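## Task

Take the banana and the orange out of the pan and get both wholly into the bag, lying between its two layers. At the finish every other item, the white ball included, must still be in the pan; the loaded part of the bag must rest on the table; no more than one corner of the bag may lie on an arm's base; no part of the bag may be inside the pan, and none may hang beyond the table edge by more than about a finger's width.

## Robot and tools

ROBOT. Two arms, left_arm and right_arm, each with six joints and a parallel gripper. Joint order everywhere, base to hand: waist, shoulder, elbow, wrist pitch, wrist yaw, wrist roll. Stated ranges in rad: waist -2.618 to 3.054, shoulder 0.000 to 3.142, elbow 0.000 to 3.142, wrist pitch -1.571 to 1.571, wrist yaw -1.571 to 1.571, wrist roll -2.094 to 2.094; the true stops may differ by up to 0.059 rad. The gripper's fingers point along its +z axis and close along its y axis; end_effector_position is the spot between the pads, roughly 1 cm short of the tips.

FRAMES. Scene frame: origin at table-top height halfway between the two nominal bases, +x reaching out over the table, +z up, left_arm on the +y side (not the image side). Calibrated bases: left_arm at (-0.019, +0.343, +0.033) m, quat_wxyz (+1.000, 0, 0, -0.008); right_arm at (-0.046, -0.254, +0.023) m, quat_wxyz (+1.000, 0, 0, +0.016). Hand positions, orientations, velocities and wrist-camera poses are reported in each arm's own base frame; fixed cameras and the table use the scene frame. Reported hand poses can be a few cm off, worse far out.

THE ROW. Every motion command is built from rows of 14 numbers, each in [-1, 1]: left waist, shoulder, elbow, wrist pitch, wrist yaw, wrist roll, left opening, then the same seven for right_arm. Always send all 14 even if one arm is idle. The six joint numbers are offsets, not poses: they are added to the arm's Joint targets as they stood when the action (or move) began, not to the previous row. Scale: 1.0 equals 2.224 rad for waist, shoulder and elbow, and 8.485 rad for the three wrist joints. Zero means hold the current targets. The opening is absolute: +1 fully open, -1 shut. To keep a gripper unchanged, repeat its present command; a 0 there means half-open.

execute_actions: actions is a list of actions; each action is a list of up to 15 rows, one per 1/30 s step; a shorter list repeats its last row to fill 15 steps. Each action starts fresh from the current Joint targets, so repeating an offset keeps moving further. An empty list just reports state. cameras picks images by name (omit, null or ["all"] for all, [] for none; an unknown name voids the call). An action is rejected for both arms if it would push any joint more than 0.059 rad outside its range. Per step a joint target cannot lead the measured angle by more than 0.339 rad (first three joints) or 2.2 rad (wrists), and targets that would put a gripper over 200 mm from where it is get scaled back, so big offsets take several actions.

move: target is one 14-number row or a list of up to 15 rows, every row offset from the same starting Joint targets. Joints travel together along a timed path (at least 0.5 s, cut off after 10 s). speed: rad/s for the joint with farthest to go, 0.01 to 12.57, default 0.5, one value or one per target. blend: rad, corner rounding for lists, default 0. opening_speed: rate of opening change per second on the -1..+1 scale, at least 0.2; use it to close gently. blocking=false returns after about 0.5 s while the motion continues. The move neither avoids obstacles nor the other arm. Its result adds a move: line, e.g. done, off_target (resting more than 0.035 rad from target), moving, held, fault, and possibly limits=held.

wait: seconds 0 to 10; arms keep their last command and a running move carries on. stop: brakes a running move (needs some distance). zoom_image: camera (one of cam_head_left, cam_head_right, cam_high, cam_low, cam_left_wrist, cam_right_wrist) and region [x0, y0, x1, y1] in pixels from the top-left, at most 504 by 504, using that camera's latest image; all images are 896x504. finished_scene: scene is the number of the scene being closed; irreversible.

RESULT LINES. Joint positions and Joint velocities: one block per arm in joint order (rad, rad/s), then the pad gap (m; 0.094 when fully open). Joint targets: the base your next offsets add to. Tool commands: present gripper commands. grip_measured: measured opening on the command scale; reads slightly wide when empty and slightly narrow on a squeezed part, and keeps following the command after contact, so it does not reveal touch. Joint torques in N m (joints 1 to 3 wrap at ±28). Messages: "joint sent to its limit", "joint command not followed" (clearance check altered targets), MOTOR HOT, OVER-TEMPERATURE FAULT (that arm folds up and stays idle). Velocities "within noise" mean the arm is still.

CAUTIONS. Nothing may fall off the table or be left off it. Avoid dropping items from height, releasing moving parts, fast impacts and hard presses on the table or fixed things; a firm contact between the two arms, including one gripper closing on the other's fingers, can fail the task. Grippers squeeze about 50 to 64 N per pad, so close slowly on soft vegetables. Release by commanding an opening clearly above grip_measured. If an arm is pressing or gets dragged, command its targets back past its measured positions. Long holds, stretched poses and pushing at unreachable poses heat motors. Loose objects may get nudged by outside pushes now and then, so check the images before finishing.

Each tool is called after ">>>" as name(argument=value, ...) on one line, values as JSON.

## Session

>>> execute_actions(actions=[])

>>> zoom_image(camera="cam_head_left", region=[320, 200, 540, 340])

>>> zoom_image(camera="cam_head_left", region=[160, 180, 400, 350])

Scene clock: 0.00 s.
left_arm: end_effector_position=(+0.3963, +0.0311, +0.0943) grip_measured=+1.000 end_effector_quat_wxyz=(+0.587, -0.050, +0.806, +0.059) | right_arm: end_effector_position=(+0.3989, +0.0123, +0.0807) grip_measured=+1.000 end_effector_quat_wxyz=(+0.550, -0.013, +0.835, -0.014)
Joint positions: left_arm=[0.018 1.567 0.361 0.893 -0.137 -0.006 0.094] | right_arm=[0.058 1.557 0.408 0.741 0.063 -0.014 0.094]
Joint velocities: within noise
Joint torques (N m): no reading
Heat: left arm: 25 °C; right arm: 30 °C.
Joint targets: left_arm=[0.018 1.563 0.365 0.889 -0.137 -0.006] | right_arm=[0.058 1.547 0.419 0.755 0.063 -0.014]
Tool commands: left_gripper/opening=+1.0 right_gripper/opening=+1.0

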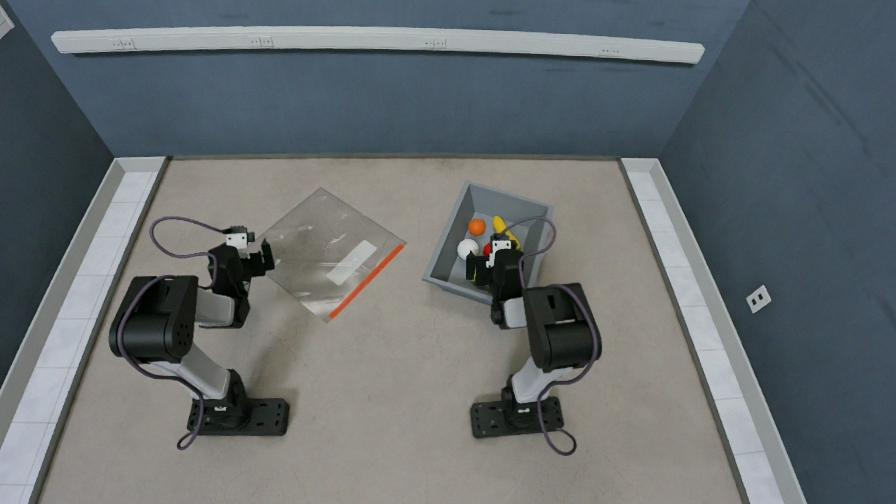

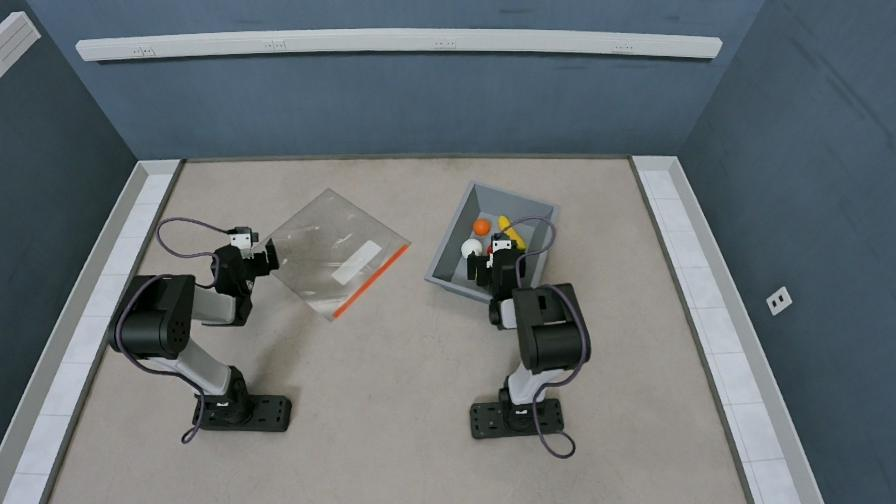

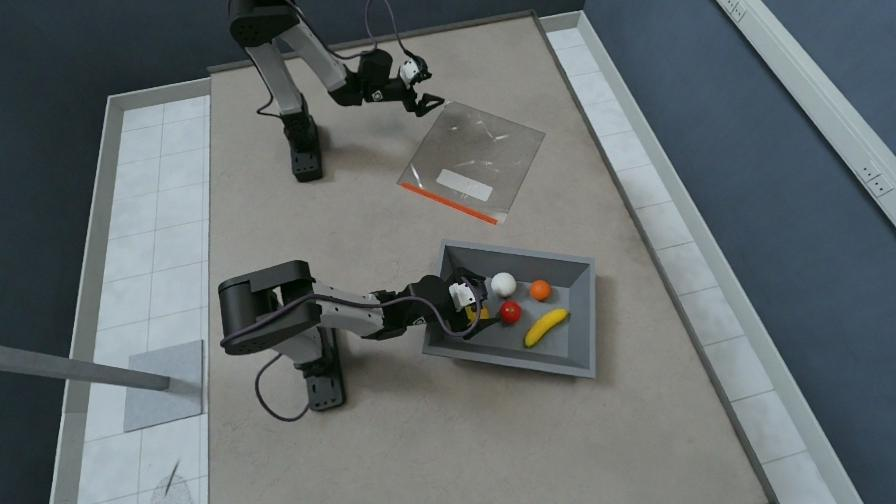

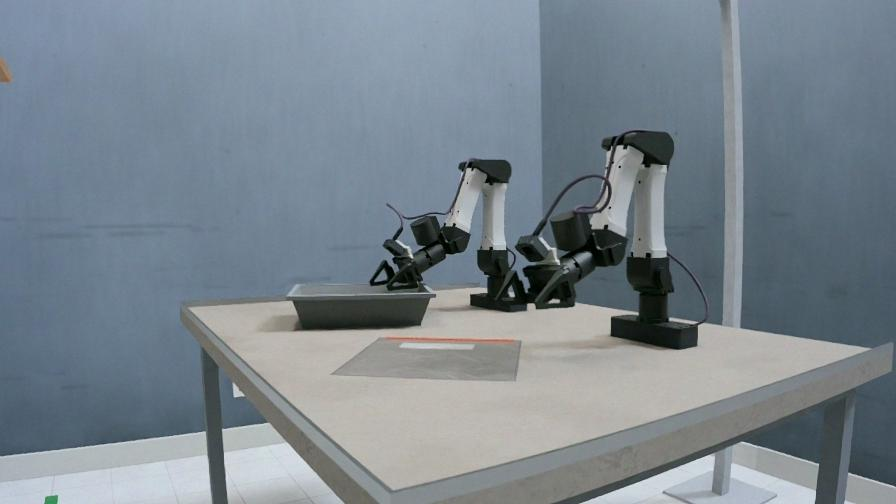

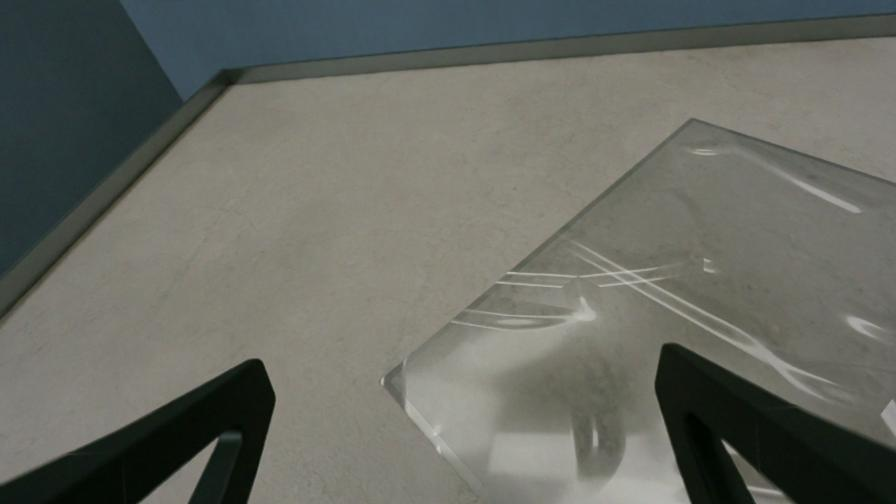

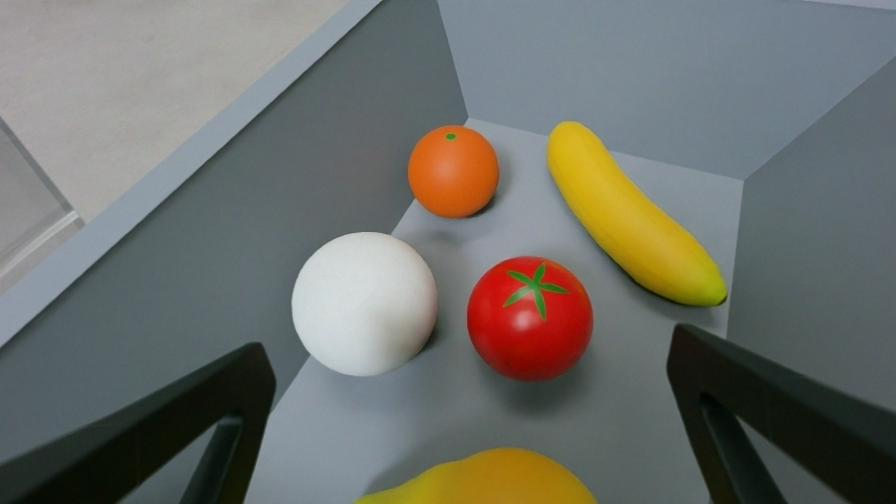

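Scaled by 2.291 from the camera's 896x504 image, which has a finer 1280x720 frame.

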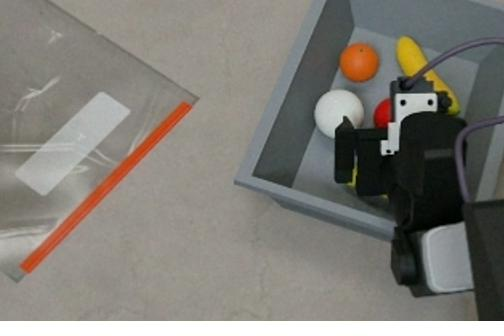

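Scaled by 2.100 from the camera's 896x504 image, which has a finer 1280x720 frame.

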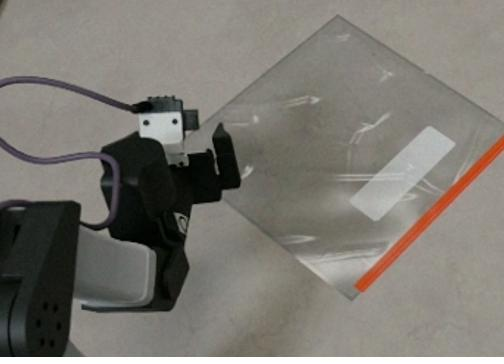

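>>> move(target=[[-0.143,0.0616,0.3754,-0.1283,0.0103,0.0066,0.17,0,0,0,0,0,0,0.17],[-0.2698,0.3112,0.7338,-0.2612,0.0161,0.0125,0.17,0,0,0,0,0,0,0.17]], speed=0.8, blend=0.1, cameras=["cam_head_left","cam_left_wrist","cam_low"])

>>> zoom_image(camera="cam_head_left", region=[240, 180, 460, 340])

Scene clock: 7.47 s.
left_arm: end_effector_position=(+0.3640, -0.2364, +0.0682) grip_measured=+0.172 end_effector_quat_wxyz=(-0.001, +0.329, +0.944, +0.007) | right_arm: end_effector_position=(+0.3989, +0.0123, +0.0807) grip_measured=+0.171 end_effector_quat_wxyz=(+0.550, -0.013, +0.835, -0.014)
Joint positions: left_arm=[-0.582 2.236 1.976 -1.316 -0.014 0.089 0.055] | right_arm=[0.058 1.557 0.408 0.741 0.063 -0.014 0.055]
Joint velocities: within noise
Joint torques (N m): left_arm=[0.21 -10.28 9.07 0.27 0.12 0.07] | right_arm=[0.02 -6.08 6.42 2.03 -0.01 0.04]
Heat: left arm: 27 °C; right arm: 30 °C.
Joint targets: left_arm=[-0.582 2.255 1.998 -1.328 0.000 0.100] | right_arm=[0.058 1.547 0.419 0.755 0.063 -0.014]
move: done; blend cut to 0 rad at target 1
Images, in order (width x height): cam_head_left 896x504, cam_low 896x504, cam_left_wrist 896x504.

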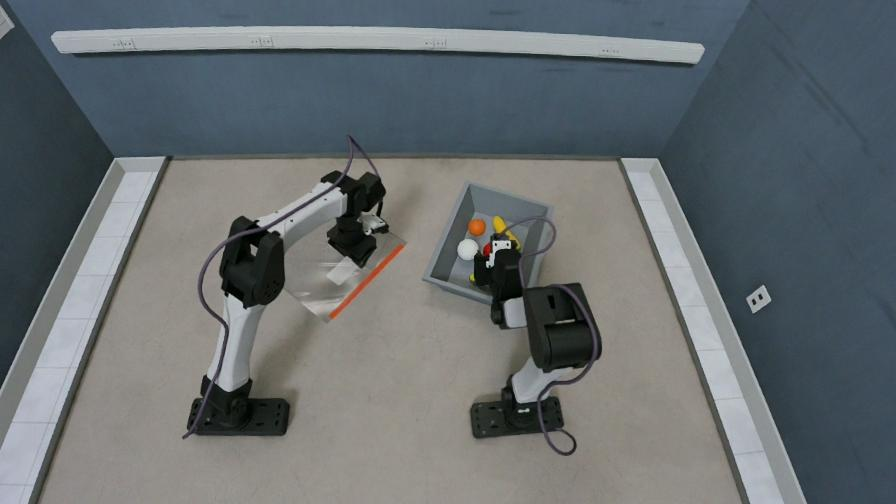

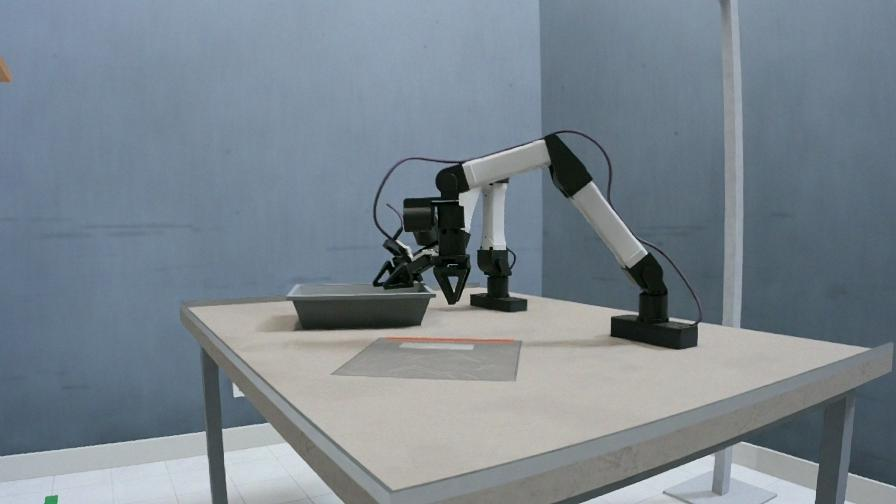

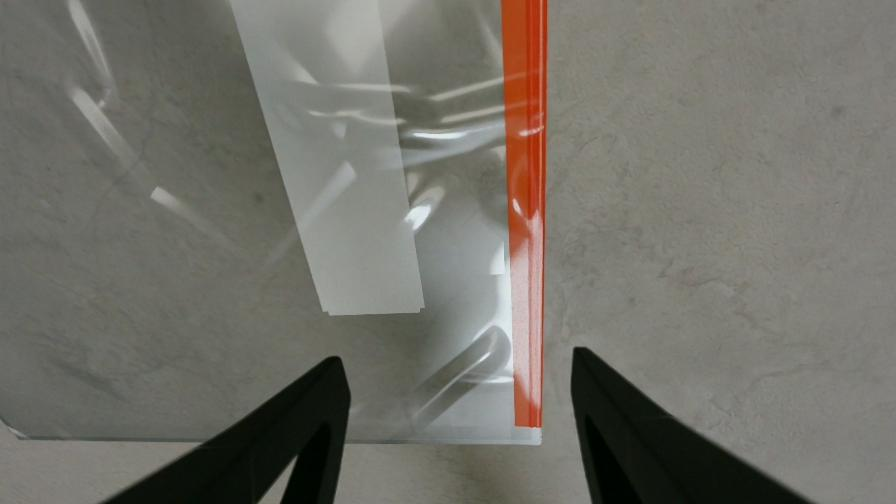

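Scaled by 2.291 from the camera's 896x504 image, which has a finer 1280x720 frame.

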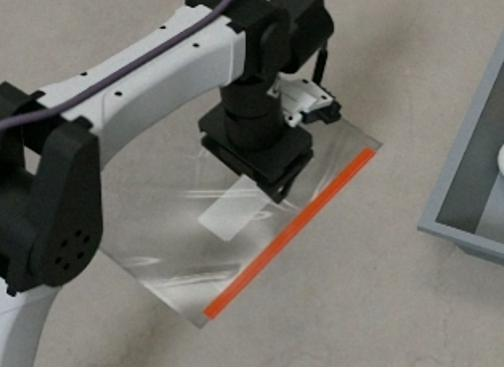

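>>> move(target=[-0.0121,0.0157,-0.112,0.0328,0.0016,-0.0012,0.17,0,0,0,0,0,0,0.17], speed=0.25, cameras=["cam_left_wrist"])

Scene clock: 9.93 s.
left_arm: end_effector_position=(+0.3563, -0.2441, -0.0014) grip_measured=+0.172 end_effector_quat_wxyz=(-0.002, +0.339, +0.941, +0.002) | right_arm: end_effector_position=(+0.3989, +0.0123, +0.0807) grip_measured=+0.171 end_effector_quat_wxyz=(+0.550, -0.013, +0.835, -0.014)
Joint positions: left_arm=[-0.602 2.273 1.757 -1.06 -0.004 0.089 0.055] | right_arm=[0.058 1.557 0.408 0.741 0.063 -0.014 0.055]
Joint velocities: within noise
Joint torques (N m): left_arm=[-0.24 -10.48 5.91 0.51 0.16 -0.03] | right_arm=[0.03 -6.08 6.43 2.03 -0.01 0.04]
Heat: left arm: 27 °C; right arm: 31 °C.
Joint targets: left_arm=[-0.609 2.290 1.749 -1.049 0.013 0.090] | right_arm=[0.058 1.547 0.419 0.755 0.063 -0.014]
move: done
Images, in order (width x height): cam_left_wrist 896x504.

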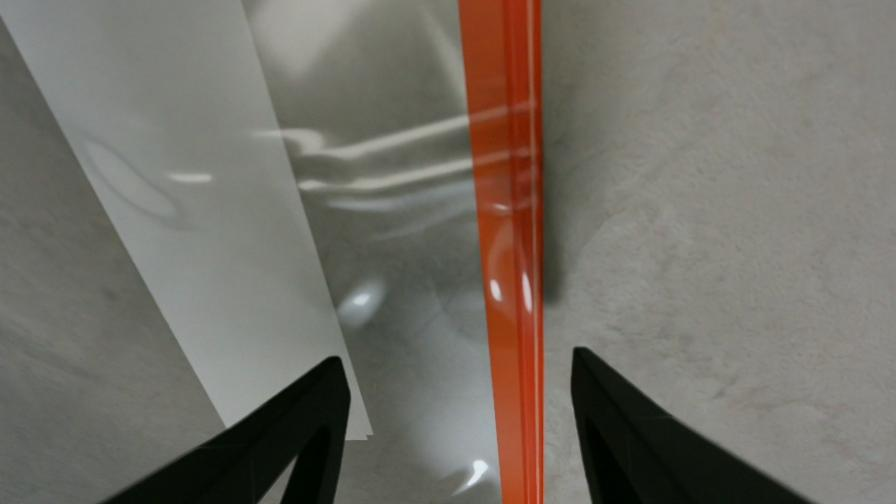

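>>> move(target=[[0.0198,0,0,0,0,0.0035,0.17,0,0,0,0,0,0,0.17],[0.0198,0.0099,-0.0166,0.0068,0,0.0035,0.17,0,0,0,0,0,0,0.17]], speed=0.1, cameras=["cam_left_wrist"])

Scene clock: 11.87 s.
left_arm: end_effector_position=(+0.3640, -0.2315, -0.0153) grip_measured=+0.172 end_effector_quat_wxyz=(-0.003, +0.331, +0.943, +0.001) | right_arm: end_effector_position=(+0.3989, +0.0123, +0.0807) grip_measured=+0.171 end_effector_quat_wxyz=(+0.550, -0.013, +0.835, -0.014)
Joint positions: left_arm=[-0.567 2.288 1.726 -1.015 -0.001 0.109 0.055] | right_arm=[0.058 1.557 0.408 0.741 0.063 -0.014 0.055]
Joint velocities: within noise
Joint torques (N m): left_arm=[0.36 -9.94 5.29 0.65 0.14 0.07] | right_arm=[0.05 -6.09 6.43 2.02 -0.01 0.05]
Heat: left arm: 27 °C; right arm: 31 °C.
Joint targets: left_arm=[-0.565 2.312 1.712 -0.991 0.013 0.119] | right_arm=[0.058 1.547 0.419 0.755 0.063 -0.014]
move: done
Images, in order (width x height): cam_left_wrist 896x504.

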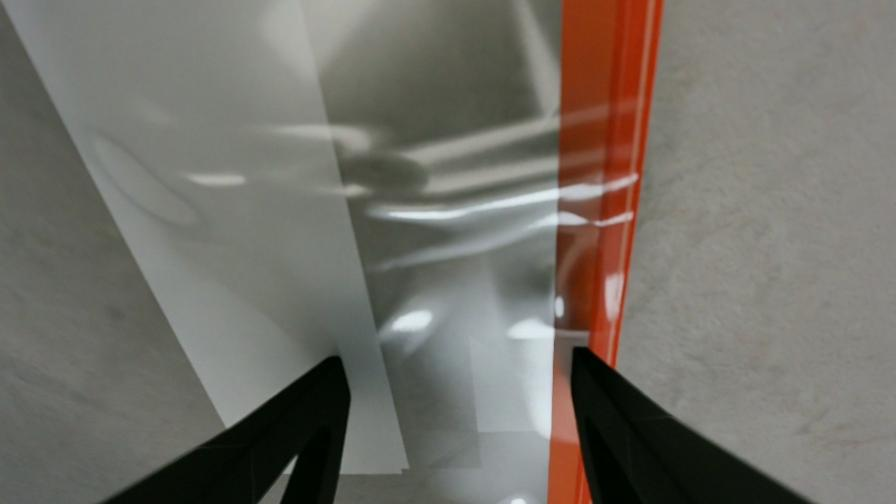

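>>> move(target=[0,0.0072,-0.0112,0.005,0,0,0.17,0,0,0,0,0,0,0.17], speed=0.06, cameras=["cam_left_wrist"])

Scene clock: 16.87 s.
left_arm: end_effector_position=(+0.3637, -0.2316, -0.0170) grip_measured=+0.171 end_effector_quat_wxyz=(-0.002, +0.333, +0.943, +0.000) | right_arm: end_effector_position=(+0.3989, +0.0123, +0.0807) grip_measured=+0.171 end_effector_quat_wxyz=(+0.550, -0.013, +0.835, -0.014)
Joint positions: left_arm=[-0.567 2.288 1.719 -1.007 0.001 0.112 0.055] | right_arm=[0.058 1.557 0.408 0.741 0.063 -0.014 0.055]
Joint velocities: within noise
Joint torques (N m): left_arm=[0.39 -8.72 3.51 1.03 0.14 0.01] | right_arm=[0.03 -6.09 6.43 2.03 -0.01 0.04]
Heat: left arm: 27 °C; right arm: 31 °C.
Joint targets: left_arm=[-0.565 2.328 1.687 -0.949 0.013 0.119] | right_arm=[0.058 1.547 0.419 0.755 0.063 -0.014]
move: off_target (left_arm); left_arm: the wrist pitch is farthest, 0.058 rad from its target
Images, in order (width x height): cam_left_wrist 896x504.

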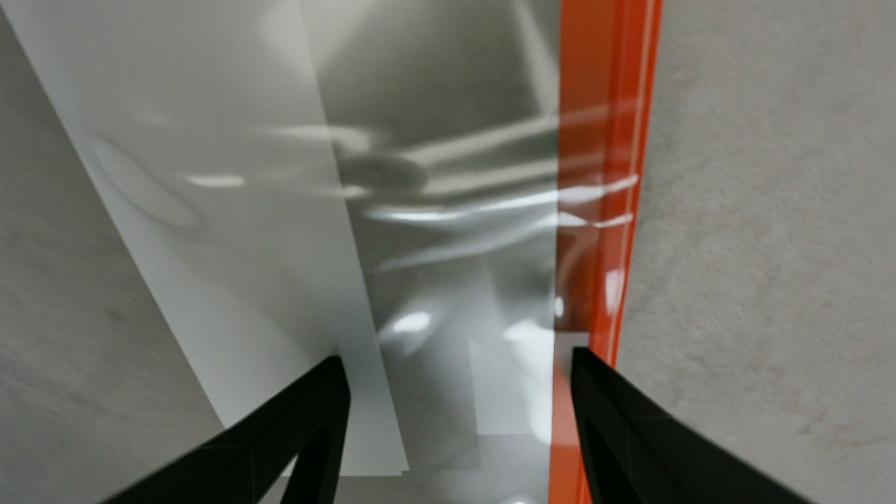

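>>> move(target=[0,0,0,0,0,0,-1,0,0,0,0,0,0,0.17], opening_speed=0.6, cameras=["cam_left_wrist"])

Scene clock: 19.30 s.
left_arm: end_effector_position=(+0.3653, -0.2358, -0.0172) grip_measured=-0.981 end_effector_quat_wxyz=(+0.003, +0.333, +0.943, -0.009) | right_arm: end_effector_position=(+0.3989, +0.0123, +0.0807) grip_measured=+0.171 end_effector_quat_wxyz=(+0.550, -0.013, +0.835, -0.014)
Joint positions: left_arm=[-0.567 2.288 1.718 -0.991 0.016 0.112 0.001] | right_arm=[0.058 1.557 0.408 0.741 0.063 -0.014 0.055]
Joint velocities: within noise
Joint torques (N m): left_arm=[0.36 -8.73 3.62 0.89 0 0.02] | right_arm=[0.02 -6.06 6.43 2.03 -0.01 0.04]
Heat: left arm: 28 °C; right arm: 31 °C.
Joint targets: left_arm=[-0.565 2.328 1.687 -0.949 0.013 0.119] | right_arm=[0.058 1.547 0.419 0.755 0.063 -0.014]
move: off_target (left_arm); left_arm: the wrist pitch is farthest, 0.042 rad from its target
Images, in order (width x height): cam_left_wrist 896x504.

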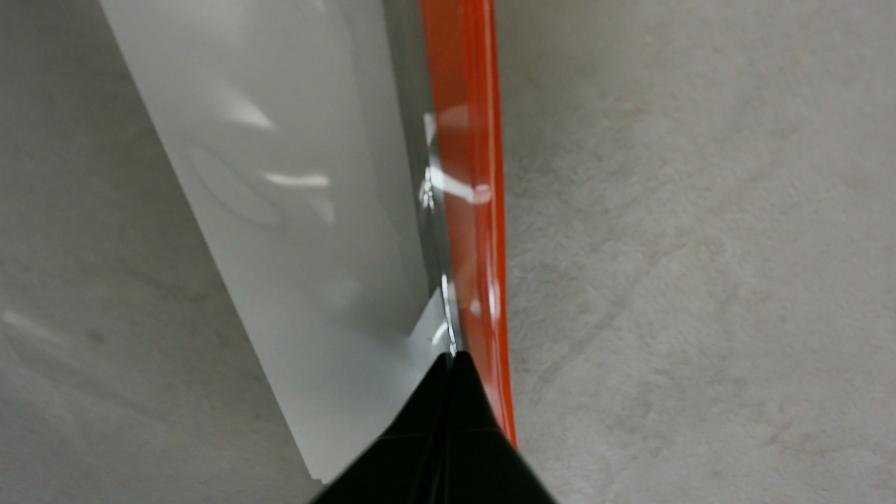

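>>> move(target=[0,-0.049,0.0755,-0.0266,0,0,-1,0,0,0,0,0,0,0.17], speed=0.12, cameras=["cam_left_wrist","cam_low","cam_head_left"])

>>> zoom_image(camera="cam_low", region=[320, 240, 560, 400])

>>> zoom_image(camera="cam_head_left", region=[240, 180, 460, 340])

Scene clock: 22.03 s.
left_arm: end_effector_position=(+0.3632, -0.2344, +0.0252) grip_measured=-0.982 end_effector_quat_wxyz=(-0.007, +0.333, +0.943, -0.007) | right_arm: end_effector_position=(+0.3989, +0.0123, +0.0807) grip_measured=+0.171 end_effector_quat_wxyz=(+0.550, -0.013, +0.835, -0.014)
Joint positions: left_arm=[-0.567 2.255 1.835 -1.163 0.016 0.112 0.001] | right_arm=[0.058 1.557 0.408 0.741 0.063 -0.014 0.055]
Joint velocities: within noise
Joint torques (N m): left_arm=[0.39 -14.53 8.77 0.25 0 0.03] | right_arm=[0.03 -6.06 6.43 2.02 -0.01 0.04]
Heat: left arm: 29 °C; right arm: 32 °C.
Joint targets: left_arm=[-0.565 2.219 1.855 -1.175 0.013 0.119] | right_arm=[0.058 1.547 0.419 0.755 0.063 -0.014]
move: off_target (left_arm); left_arm: the shoulder is farthest, 0.036 rad from its target
Images, in order (width x height): cam_head_left 896x504, cam_low 896x504, cam_left_wrist 896x504.

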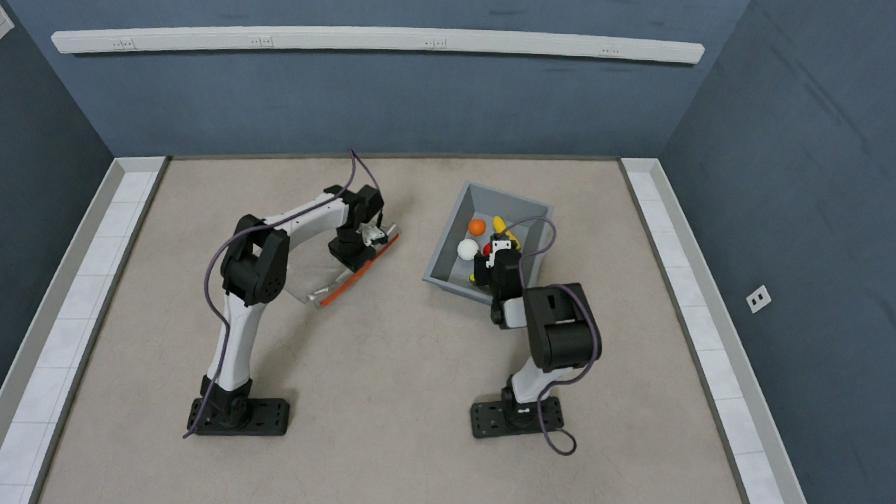

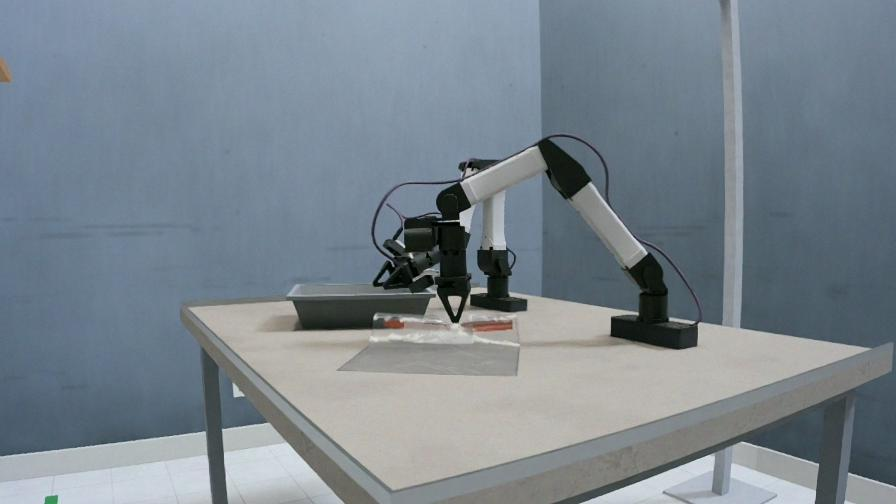

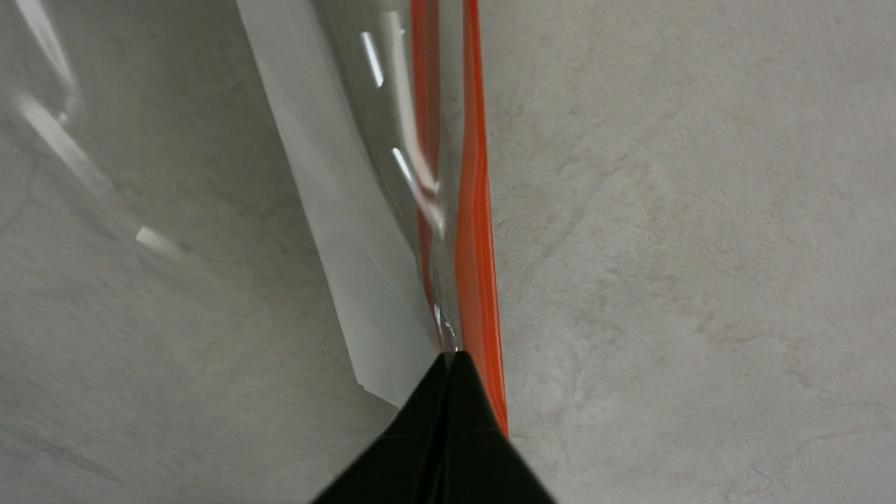

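Scaled by 2.100 from the camera's 896x504 image, which has a finer 1280x720 frame.

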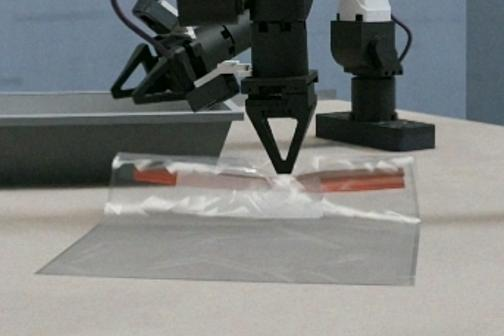

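Scaled by 2.291 from the camera's 896x504 image, which has a finer 1280x720 frame.

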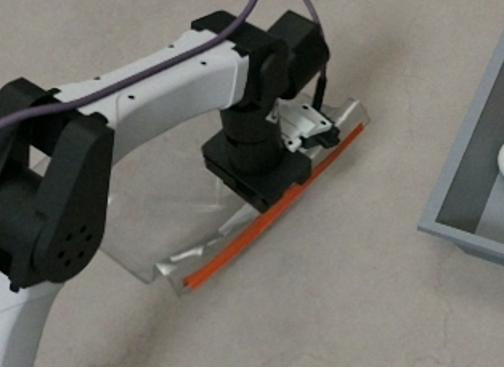

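>>> move(target=[0,0.0027,0.1641,-0.0424,0,0,-1,0,0,0,0,0,0,0.17], speed=0.2, cameras=["cam_left_wrist","cam_low","cam_right_wrist"])

>>> zoom_image(camera="cam_low", region=[320, 240, 560, 400])

Scene clock: 25.03 s.
left_arm: end_effector_position=(+0.3639, -0.2349, +0.1167) grip_measured=-0.982 end_effector_quat_wxyz=(-0.005, +0.333, +0.943, -0.007) | right_arm: end_effector_position=(+0.3989, +0.0123, +0.0807) grip_measured=+0.171 end_effector_quat_wxyz=(+0.550, -0.013, +0.835, -0.014)
Joint positions: left_arm=[-0.567 2.255 2.2 -1.522 0.016 0.112 0.001] | right_arm=[0.058 1.557 0.408 0.741 0.063 -0.014 0.055]
Joint velocities: within noise
Joint torques (N m): left_arm=[0.4 -14.06 8.76 0.23 0 0.03] | right_arm=[0.02 -6.09 6.43 2.03 -0.01 0.05]
Heat: left arm: 30 °C; right arm: 32 °C.
Joint targets: left_arm=[-0.565 2.225 2.220 -1.534 0.013 0.119] | right_arm=[0.058 1.547 0.419 0.755 0.063 -0.014]
move: done
Images, in order (width x height): cam_low 896x504, cam_left_wrist 896x504, cam_right_wrist 896x504.

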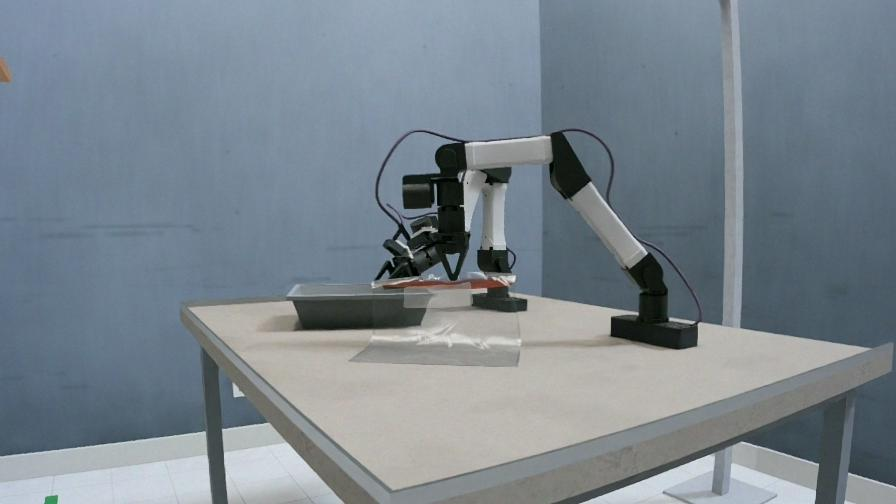

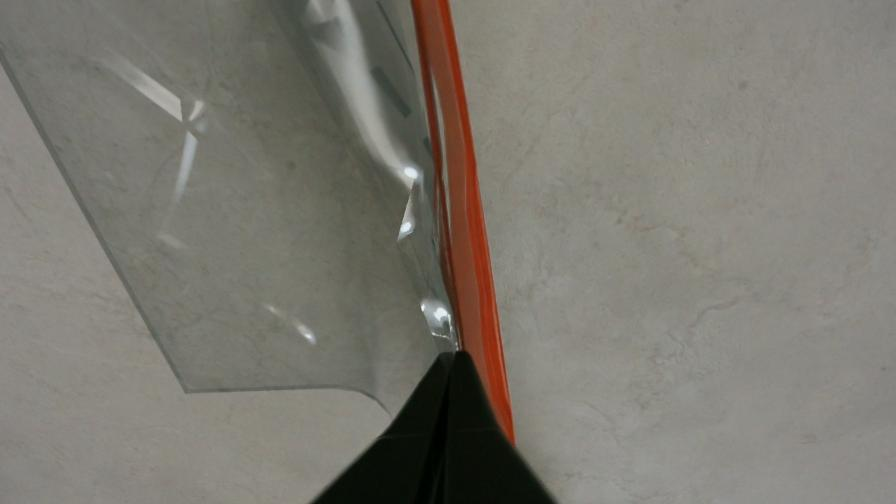

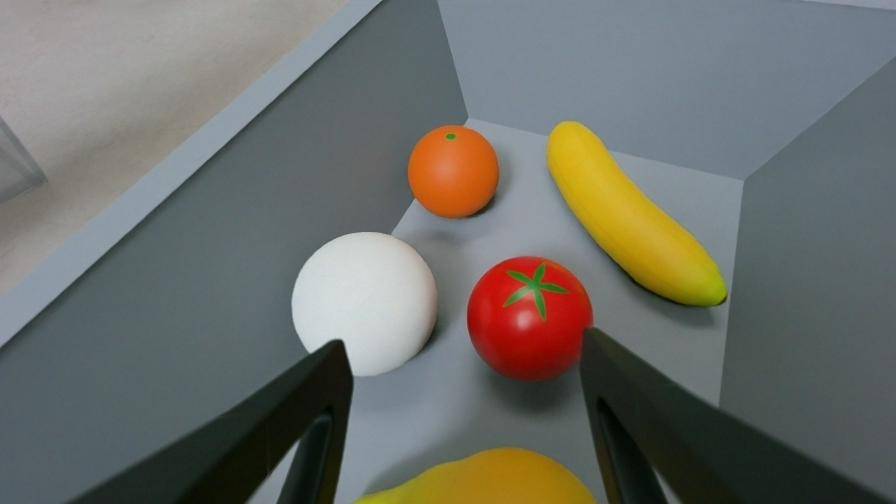

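Scaled by 2.100 from the camera's 896x504 image, which has a finer 1280x720 frame.

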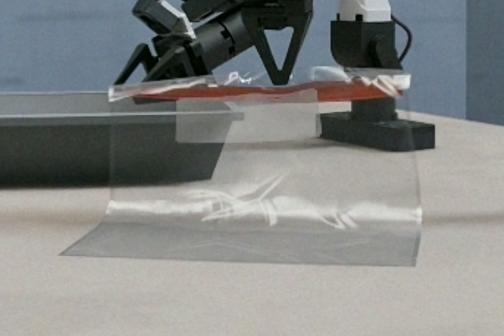

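>>> move(target=[[-0.027,0.0067,-0.1529,0.0364,0,0,-1,0,0,0,0,0,0,0.17],[-0.0373,0.0306,-0.228,0.0615,0,0,-1,0,0,0,0,0,0,0.17]], speed=0.2, blend=0.04, cameras=["cam_left_wrist","cam_low"])

>>> move(target=[0,0,0,0,0,0,0.3,0,0,0,0,0,0,0.17], opening_speed=0.8, cameras=["cam_left_wrist","cam_low"])

Scene clock: 28.97 s.
left_arm: end_effector_position=(+0.3422, -0.2589, -0.0108) grip_measured=-0.982 end_effector_quat_wxyz=(-0.005, +0.368, +0.930, -0.007) | right_arm: end_effector_position=(+0.3989, +0.0123, +0.0807) grip_measured=+0.171 end_effector_quat_wxyz=(+0.550, -0.013, +0.835, -0.014)
Joint positions: left_arm=[-0.641 2.274 1.722 -1.025 0.016 0.112 0.001] | right_arm=[0.058 1.557 0.408 0.741 0.063 -0.014 0.055]
Joint velocities: within noise
Joint torques (N m): left_arm=[-0.28 -10.33 5.83 0.5 0.01 0.02] | right_arm=[0.03 -6.09 6.45 2.03 -0.01 0.04]
Heat: left arm: 31 °C; right arm: 32 °C.
Joint targets: left_arm=[-0.648 2.293 1.713 -1.013 0.013 0.119] | right_arm=[0.058 1.547 0.419 0.755 0.063 -0.014]
move: done
Images, in order (width x height): cam_low 896x504, cam_left_wrist 896x504.

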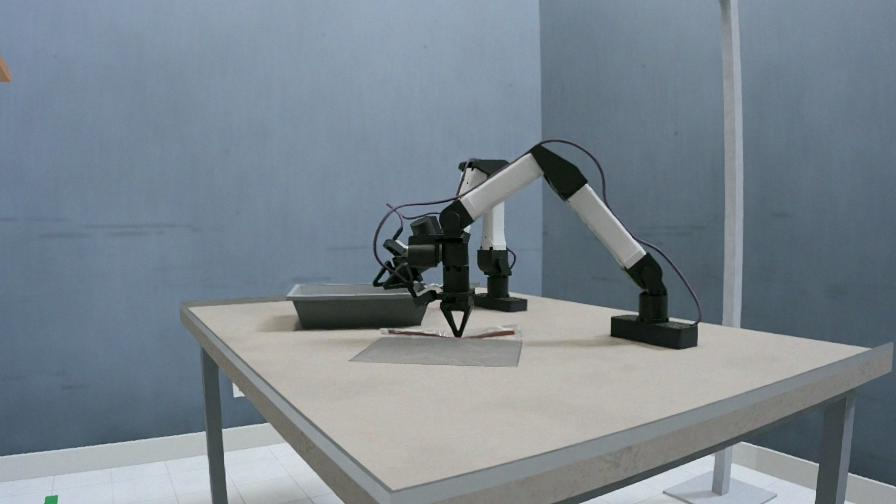

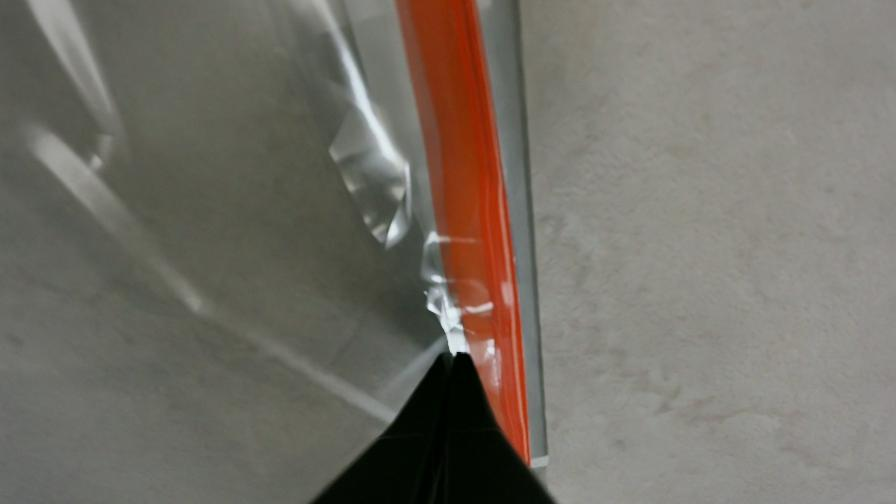

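Scene clock: 30.80 s.
left_arm: end_effector_position=(+0.3426, -0.2592, -0.0108) grip_measured=+0.298 end_effector_quat_wxyz=(-0.005, +0.368, +0.930, -0.007) | right_arm: end_effector_position=(+0.3989, +0.0123, +0.0807) grip_measured=+0.171 end_effector_quat_wxyz=(+0.550, -0.013, +0.835, -0.014)
Joint positions: left_arm=[-0.641 2.274 1.722 -1.023 0.016 0.112 0.061] | right_arm=[0.058 1.557 0.408 0.741 0.063 -0.014 0.055]
Joint velocities: within noise
Joint torques (N m): left_arm=[-0.31 -10.33 5.82 0.49 0 0.03] | right_arm=[0.03 -6.06 6.43 2.03 -0.02 0.04]
Heat: left arm: 32 °C; right arm: 32 °C.
Joint targets: left_arm=[-0.648 2.293 1.713 -1.013 0.013 0.119] | right_arm=[0.058 1.547 0.419 0.755 0.063 -0.014]
move: done
Images, in order (width x height): cam_low 896x504, cam_left_wrist 896x504.

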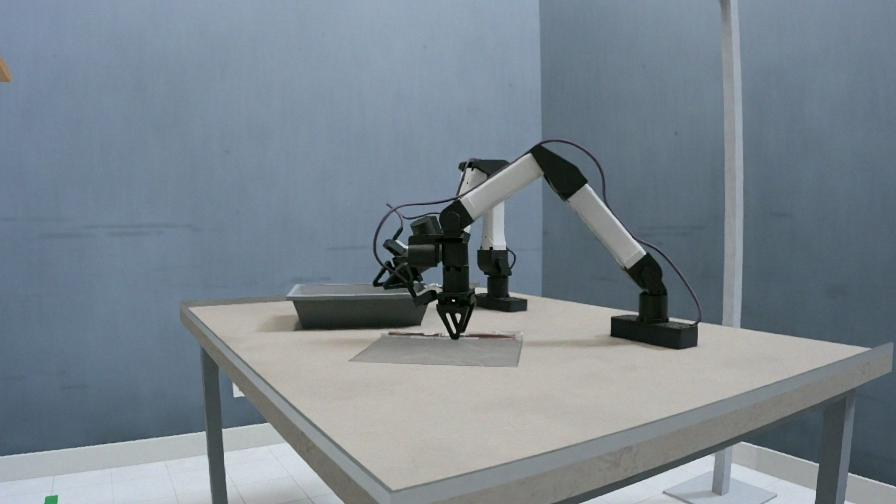

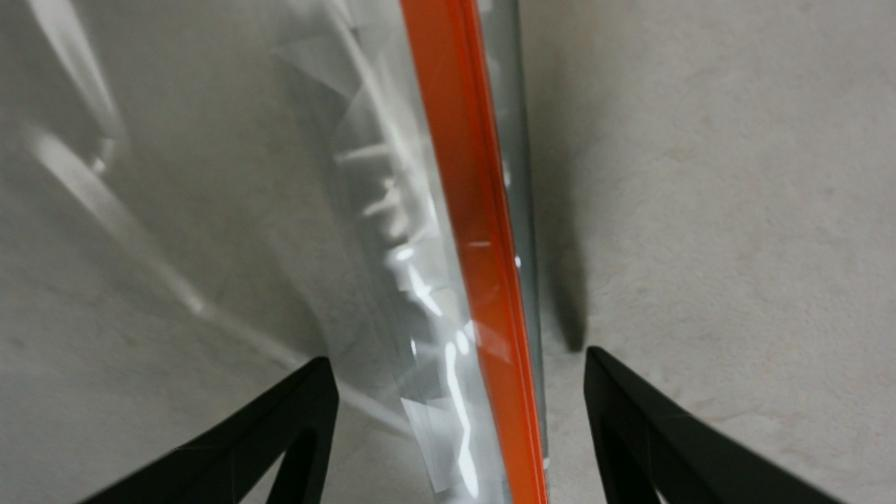

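>>> move(target=[[0,-0.02,0.23,-0.06,0,0,0.3,0,0,0,0,0,0,0.17],[0.15,-0.15,0.23,-0.06,0,0,0.3,0,0,0,0,0,0,0.17]], speed=0.5, cameras=["cam_left_wrist","cam_low","cam_head_left","cam_high"])

>>> zoom_image(camera="cam_head_left", region=[240, 180, 460, 340])

>>> zoom_image(camera="cam_high", region=[380, 80, 600, 240])

Scene clock: 33.37 s.
left_arm: end_effector_position=(+0.3996, -0.1314, +0.2348) grip_measured=+0.298 end_effector_quat_wxyz=(+0.147, +0.209, +0.967, -0.023) | right_arm: end_effector_position=(+0.3989, +0.0123, +0.0807) grip_measured=+0.171 end_effector_quat_wxyz=(+0.550, -0.013, +0.835, -0.014)
Joint positions: left_arm=[-0.311 1.975 2.211 -1.509 0.016 0.112 0.061] | right_arm=[0.058 1.557 0.408 0.741 0.063 -0.014 0.055]
Joint velocities: within noise
Joint torques (N m): left_arm=[-0.08 -10.76 8.08 0.92 -0.01 0.02] | right_arm=[0.03 -6.08 6.42 2.03 -0.01 0.04]
Heat: left arm: 33 °C; right arm: 32 °C.
Joint targets: left_arm=[-0.314 1.960 2.224 -1.522 0.013 0.119] | right_arm=[0.058 1.547 0.419 0.755 0.063 -0.014]
move: done
Images, in order (width x height): cam_head_left 896x504, cam_high 896x504, cam_low 896x504, cam_left_wrist 896x504.

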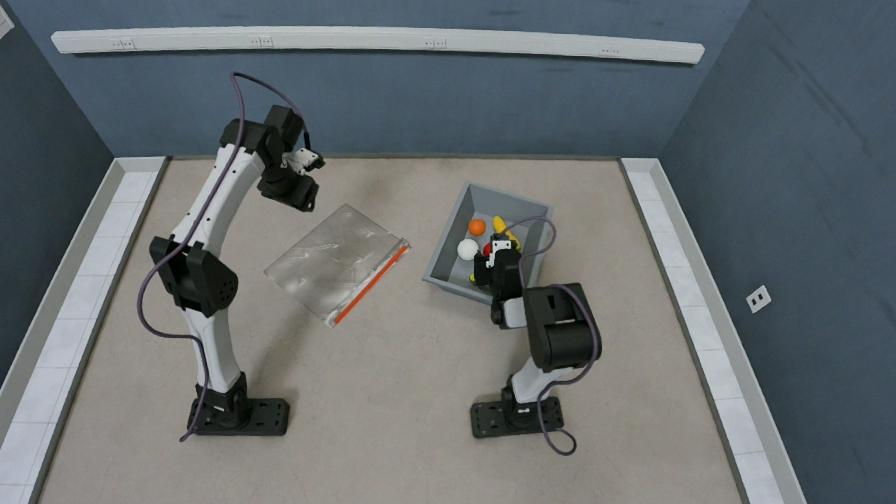

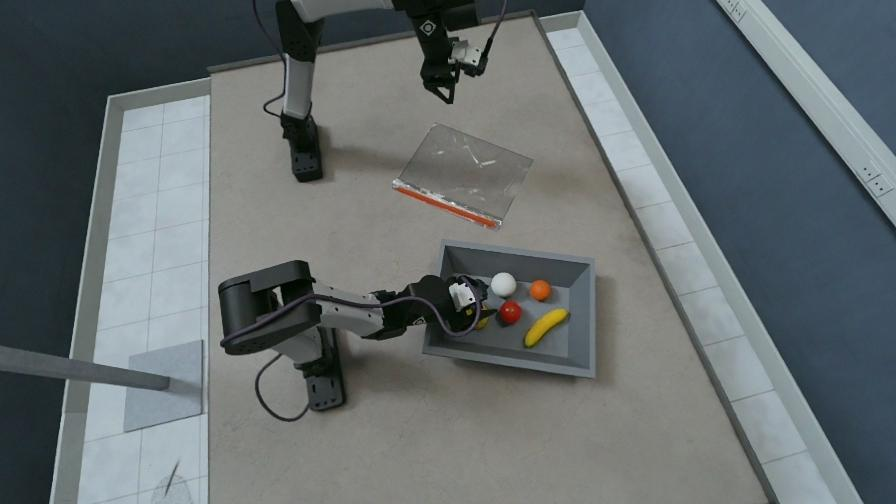

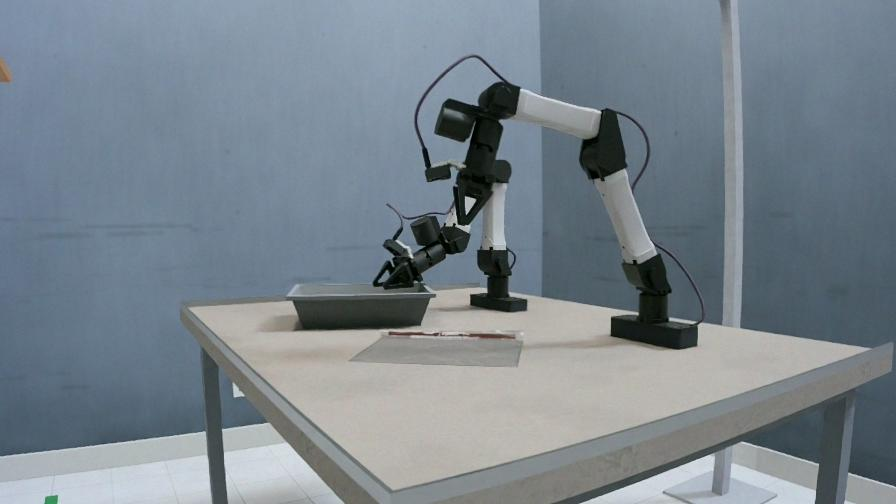

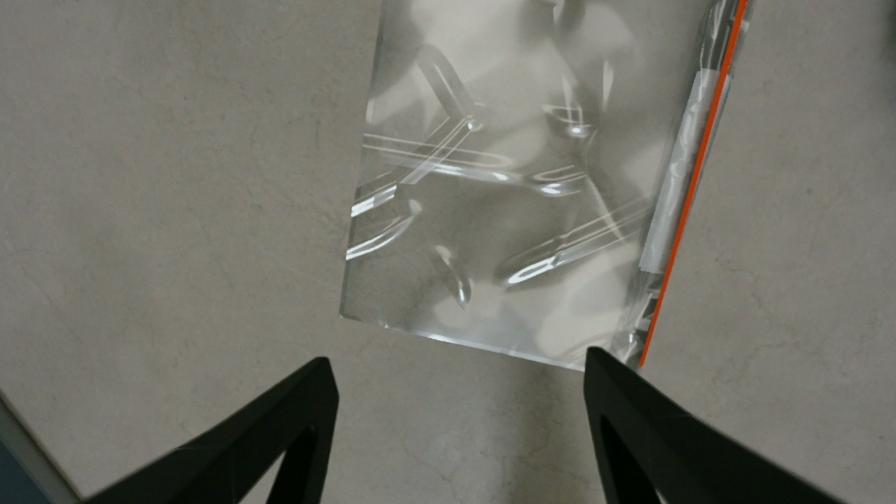

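Scaled by 2.291 from the camera's 896x504 image, which has a finer 1280x720 frame.

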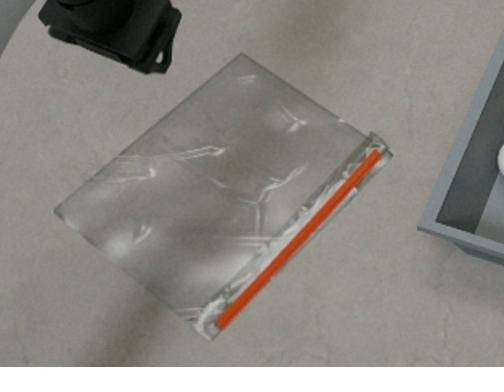

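Scaled by 2.291 from the camera's 896x504 image, which has a finer 1280x720 frame.

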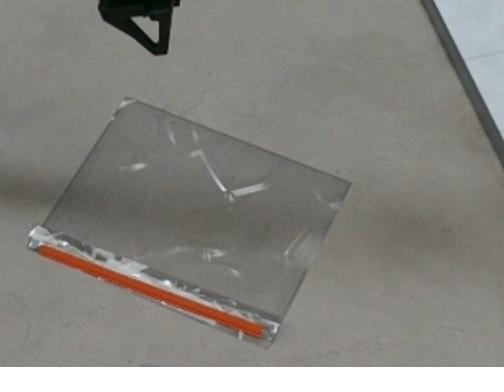

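>>> move(target=[[-0.1664,0.1389,-0.1745,0.0429,-0.0015,-0.0199,-0.15,0,0,0,0,0,0,0.17]], speed=0.4, cameras=["cam_left_wrist"])

Scene clock: 36.33 s.
left_arm: end_effector_position=(+0.3305, -0.2764, +0.0223) grip_measured=-0.149 end_effector_quat_wxyz=(-0.014, +0.320, +0.947, -0.003) | right_arm: end_effector_position=(+0.3989, +0.0123, +0.0807) grip_measured=+0.171 end_effector_quat_wxyz=(+0.550, -0.013, +0.835, -0.014)
Joint positions: left_arm=[-0.69 2.264 1.839 -1.169 0.015 -0.038 0.04] | right_arm=[0.058 1.557 0.408 0.741 0.063 -0.014 0.055]
Joint velocities: within noise
Joint torques (N m): left_arm=[0.7 -11.45 6.58 0.47 -0.13 -0.15] | right_arm=[0.02 -6.08 6.45 2.03 -0.02 0.04]
Heat: left arm: 34 °C; right arm: 32 °C.
Joint targets: left_arm=[-0.684 2.269 1.836 -1.158 0.000 -0.050] | right_arm=[0.058 1.547 0.419 0.755 0.063 -0.014]
move: done
Images, in order (width x height): cam_left_wrist 896x504.

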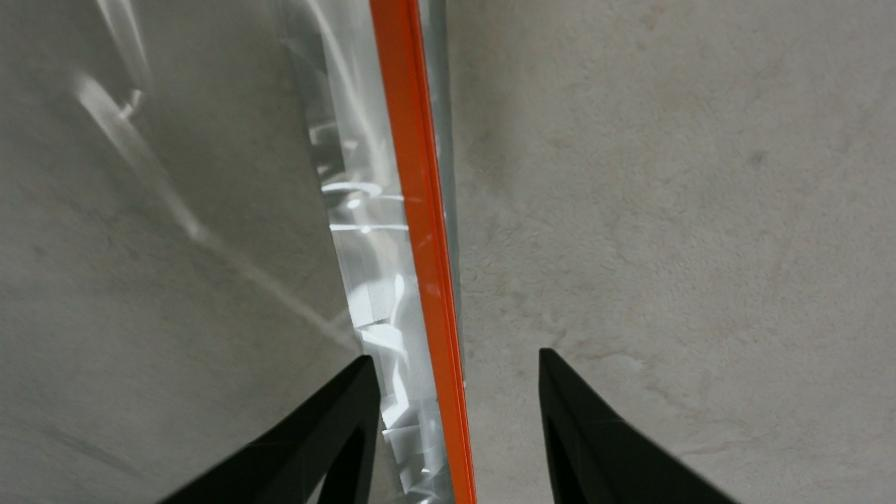

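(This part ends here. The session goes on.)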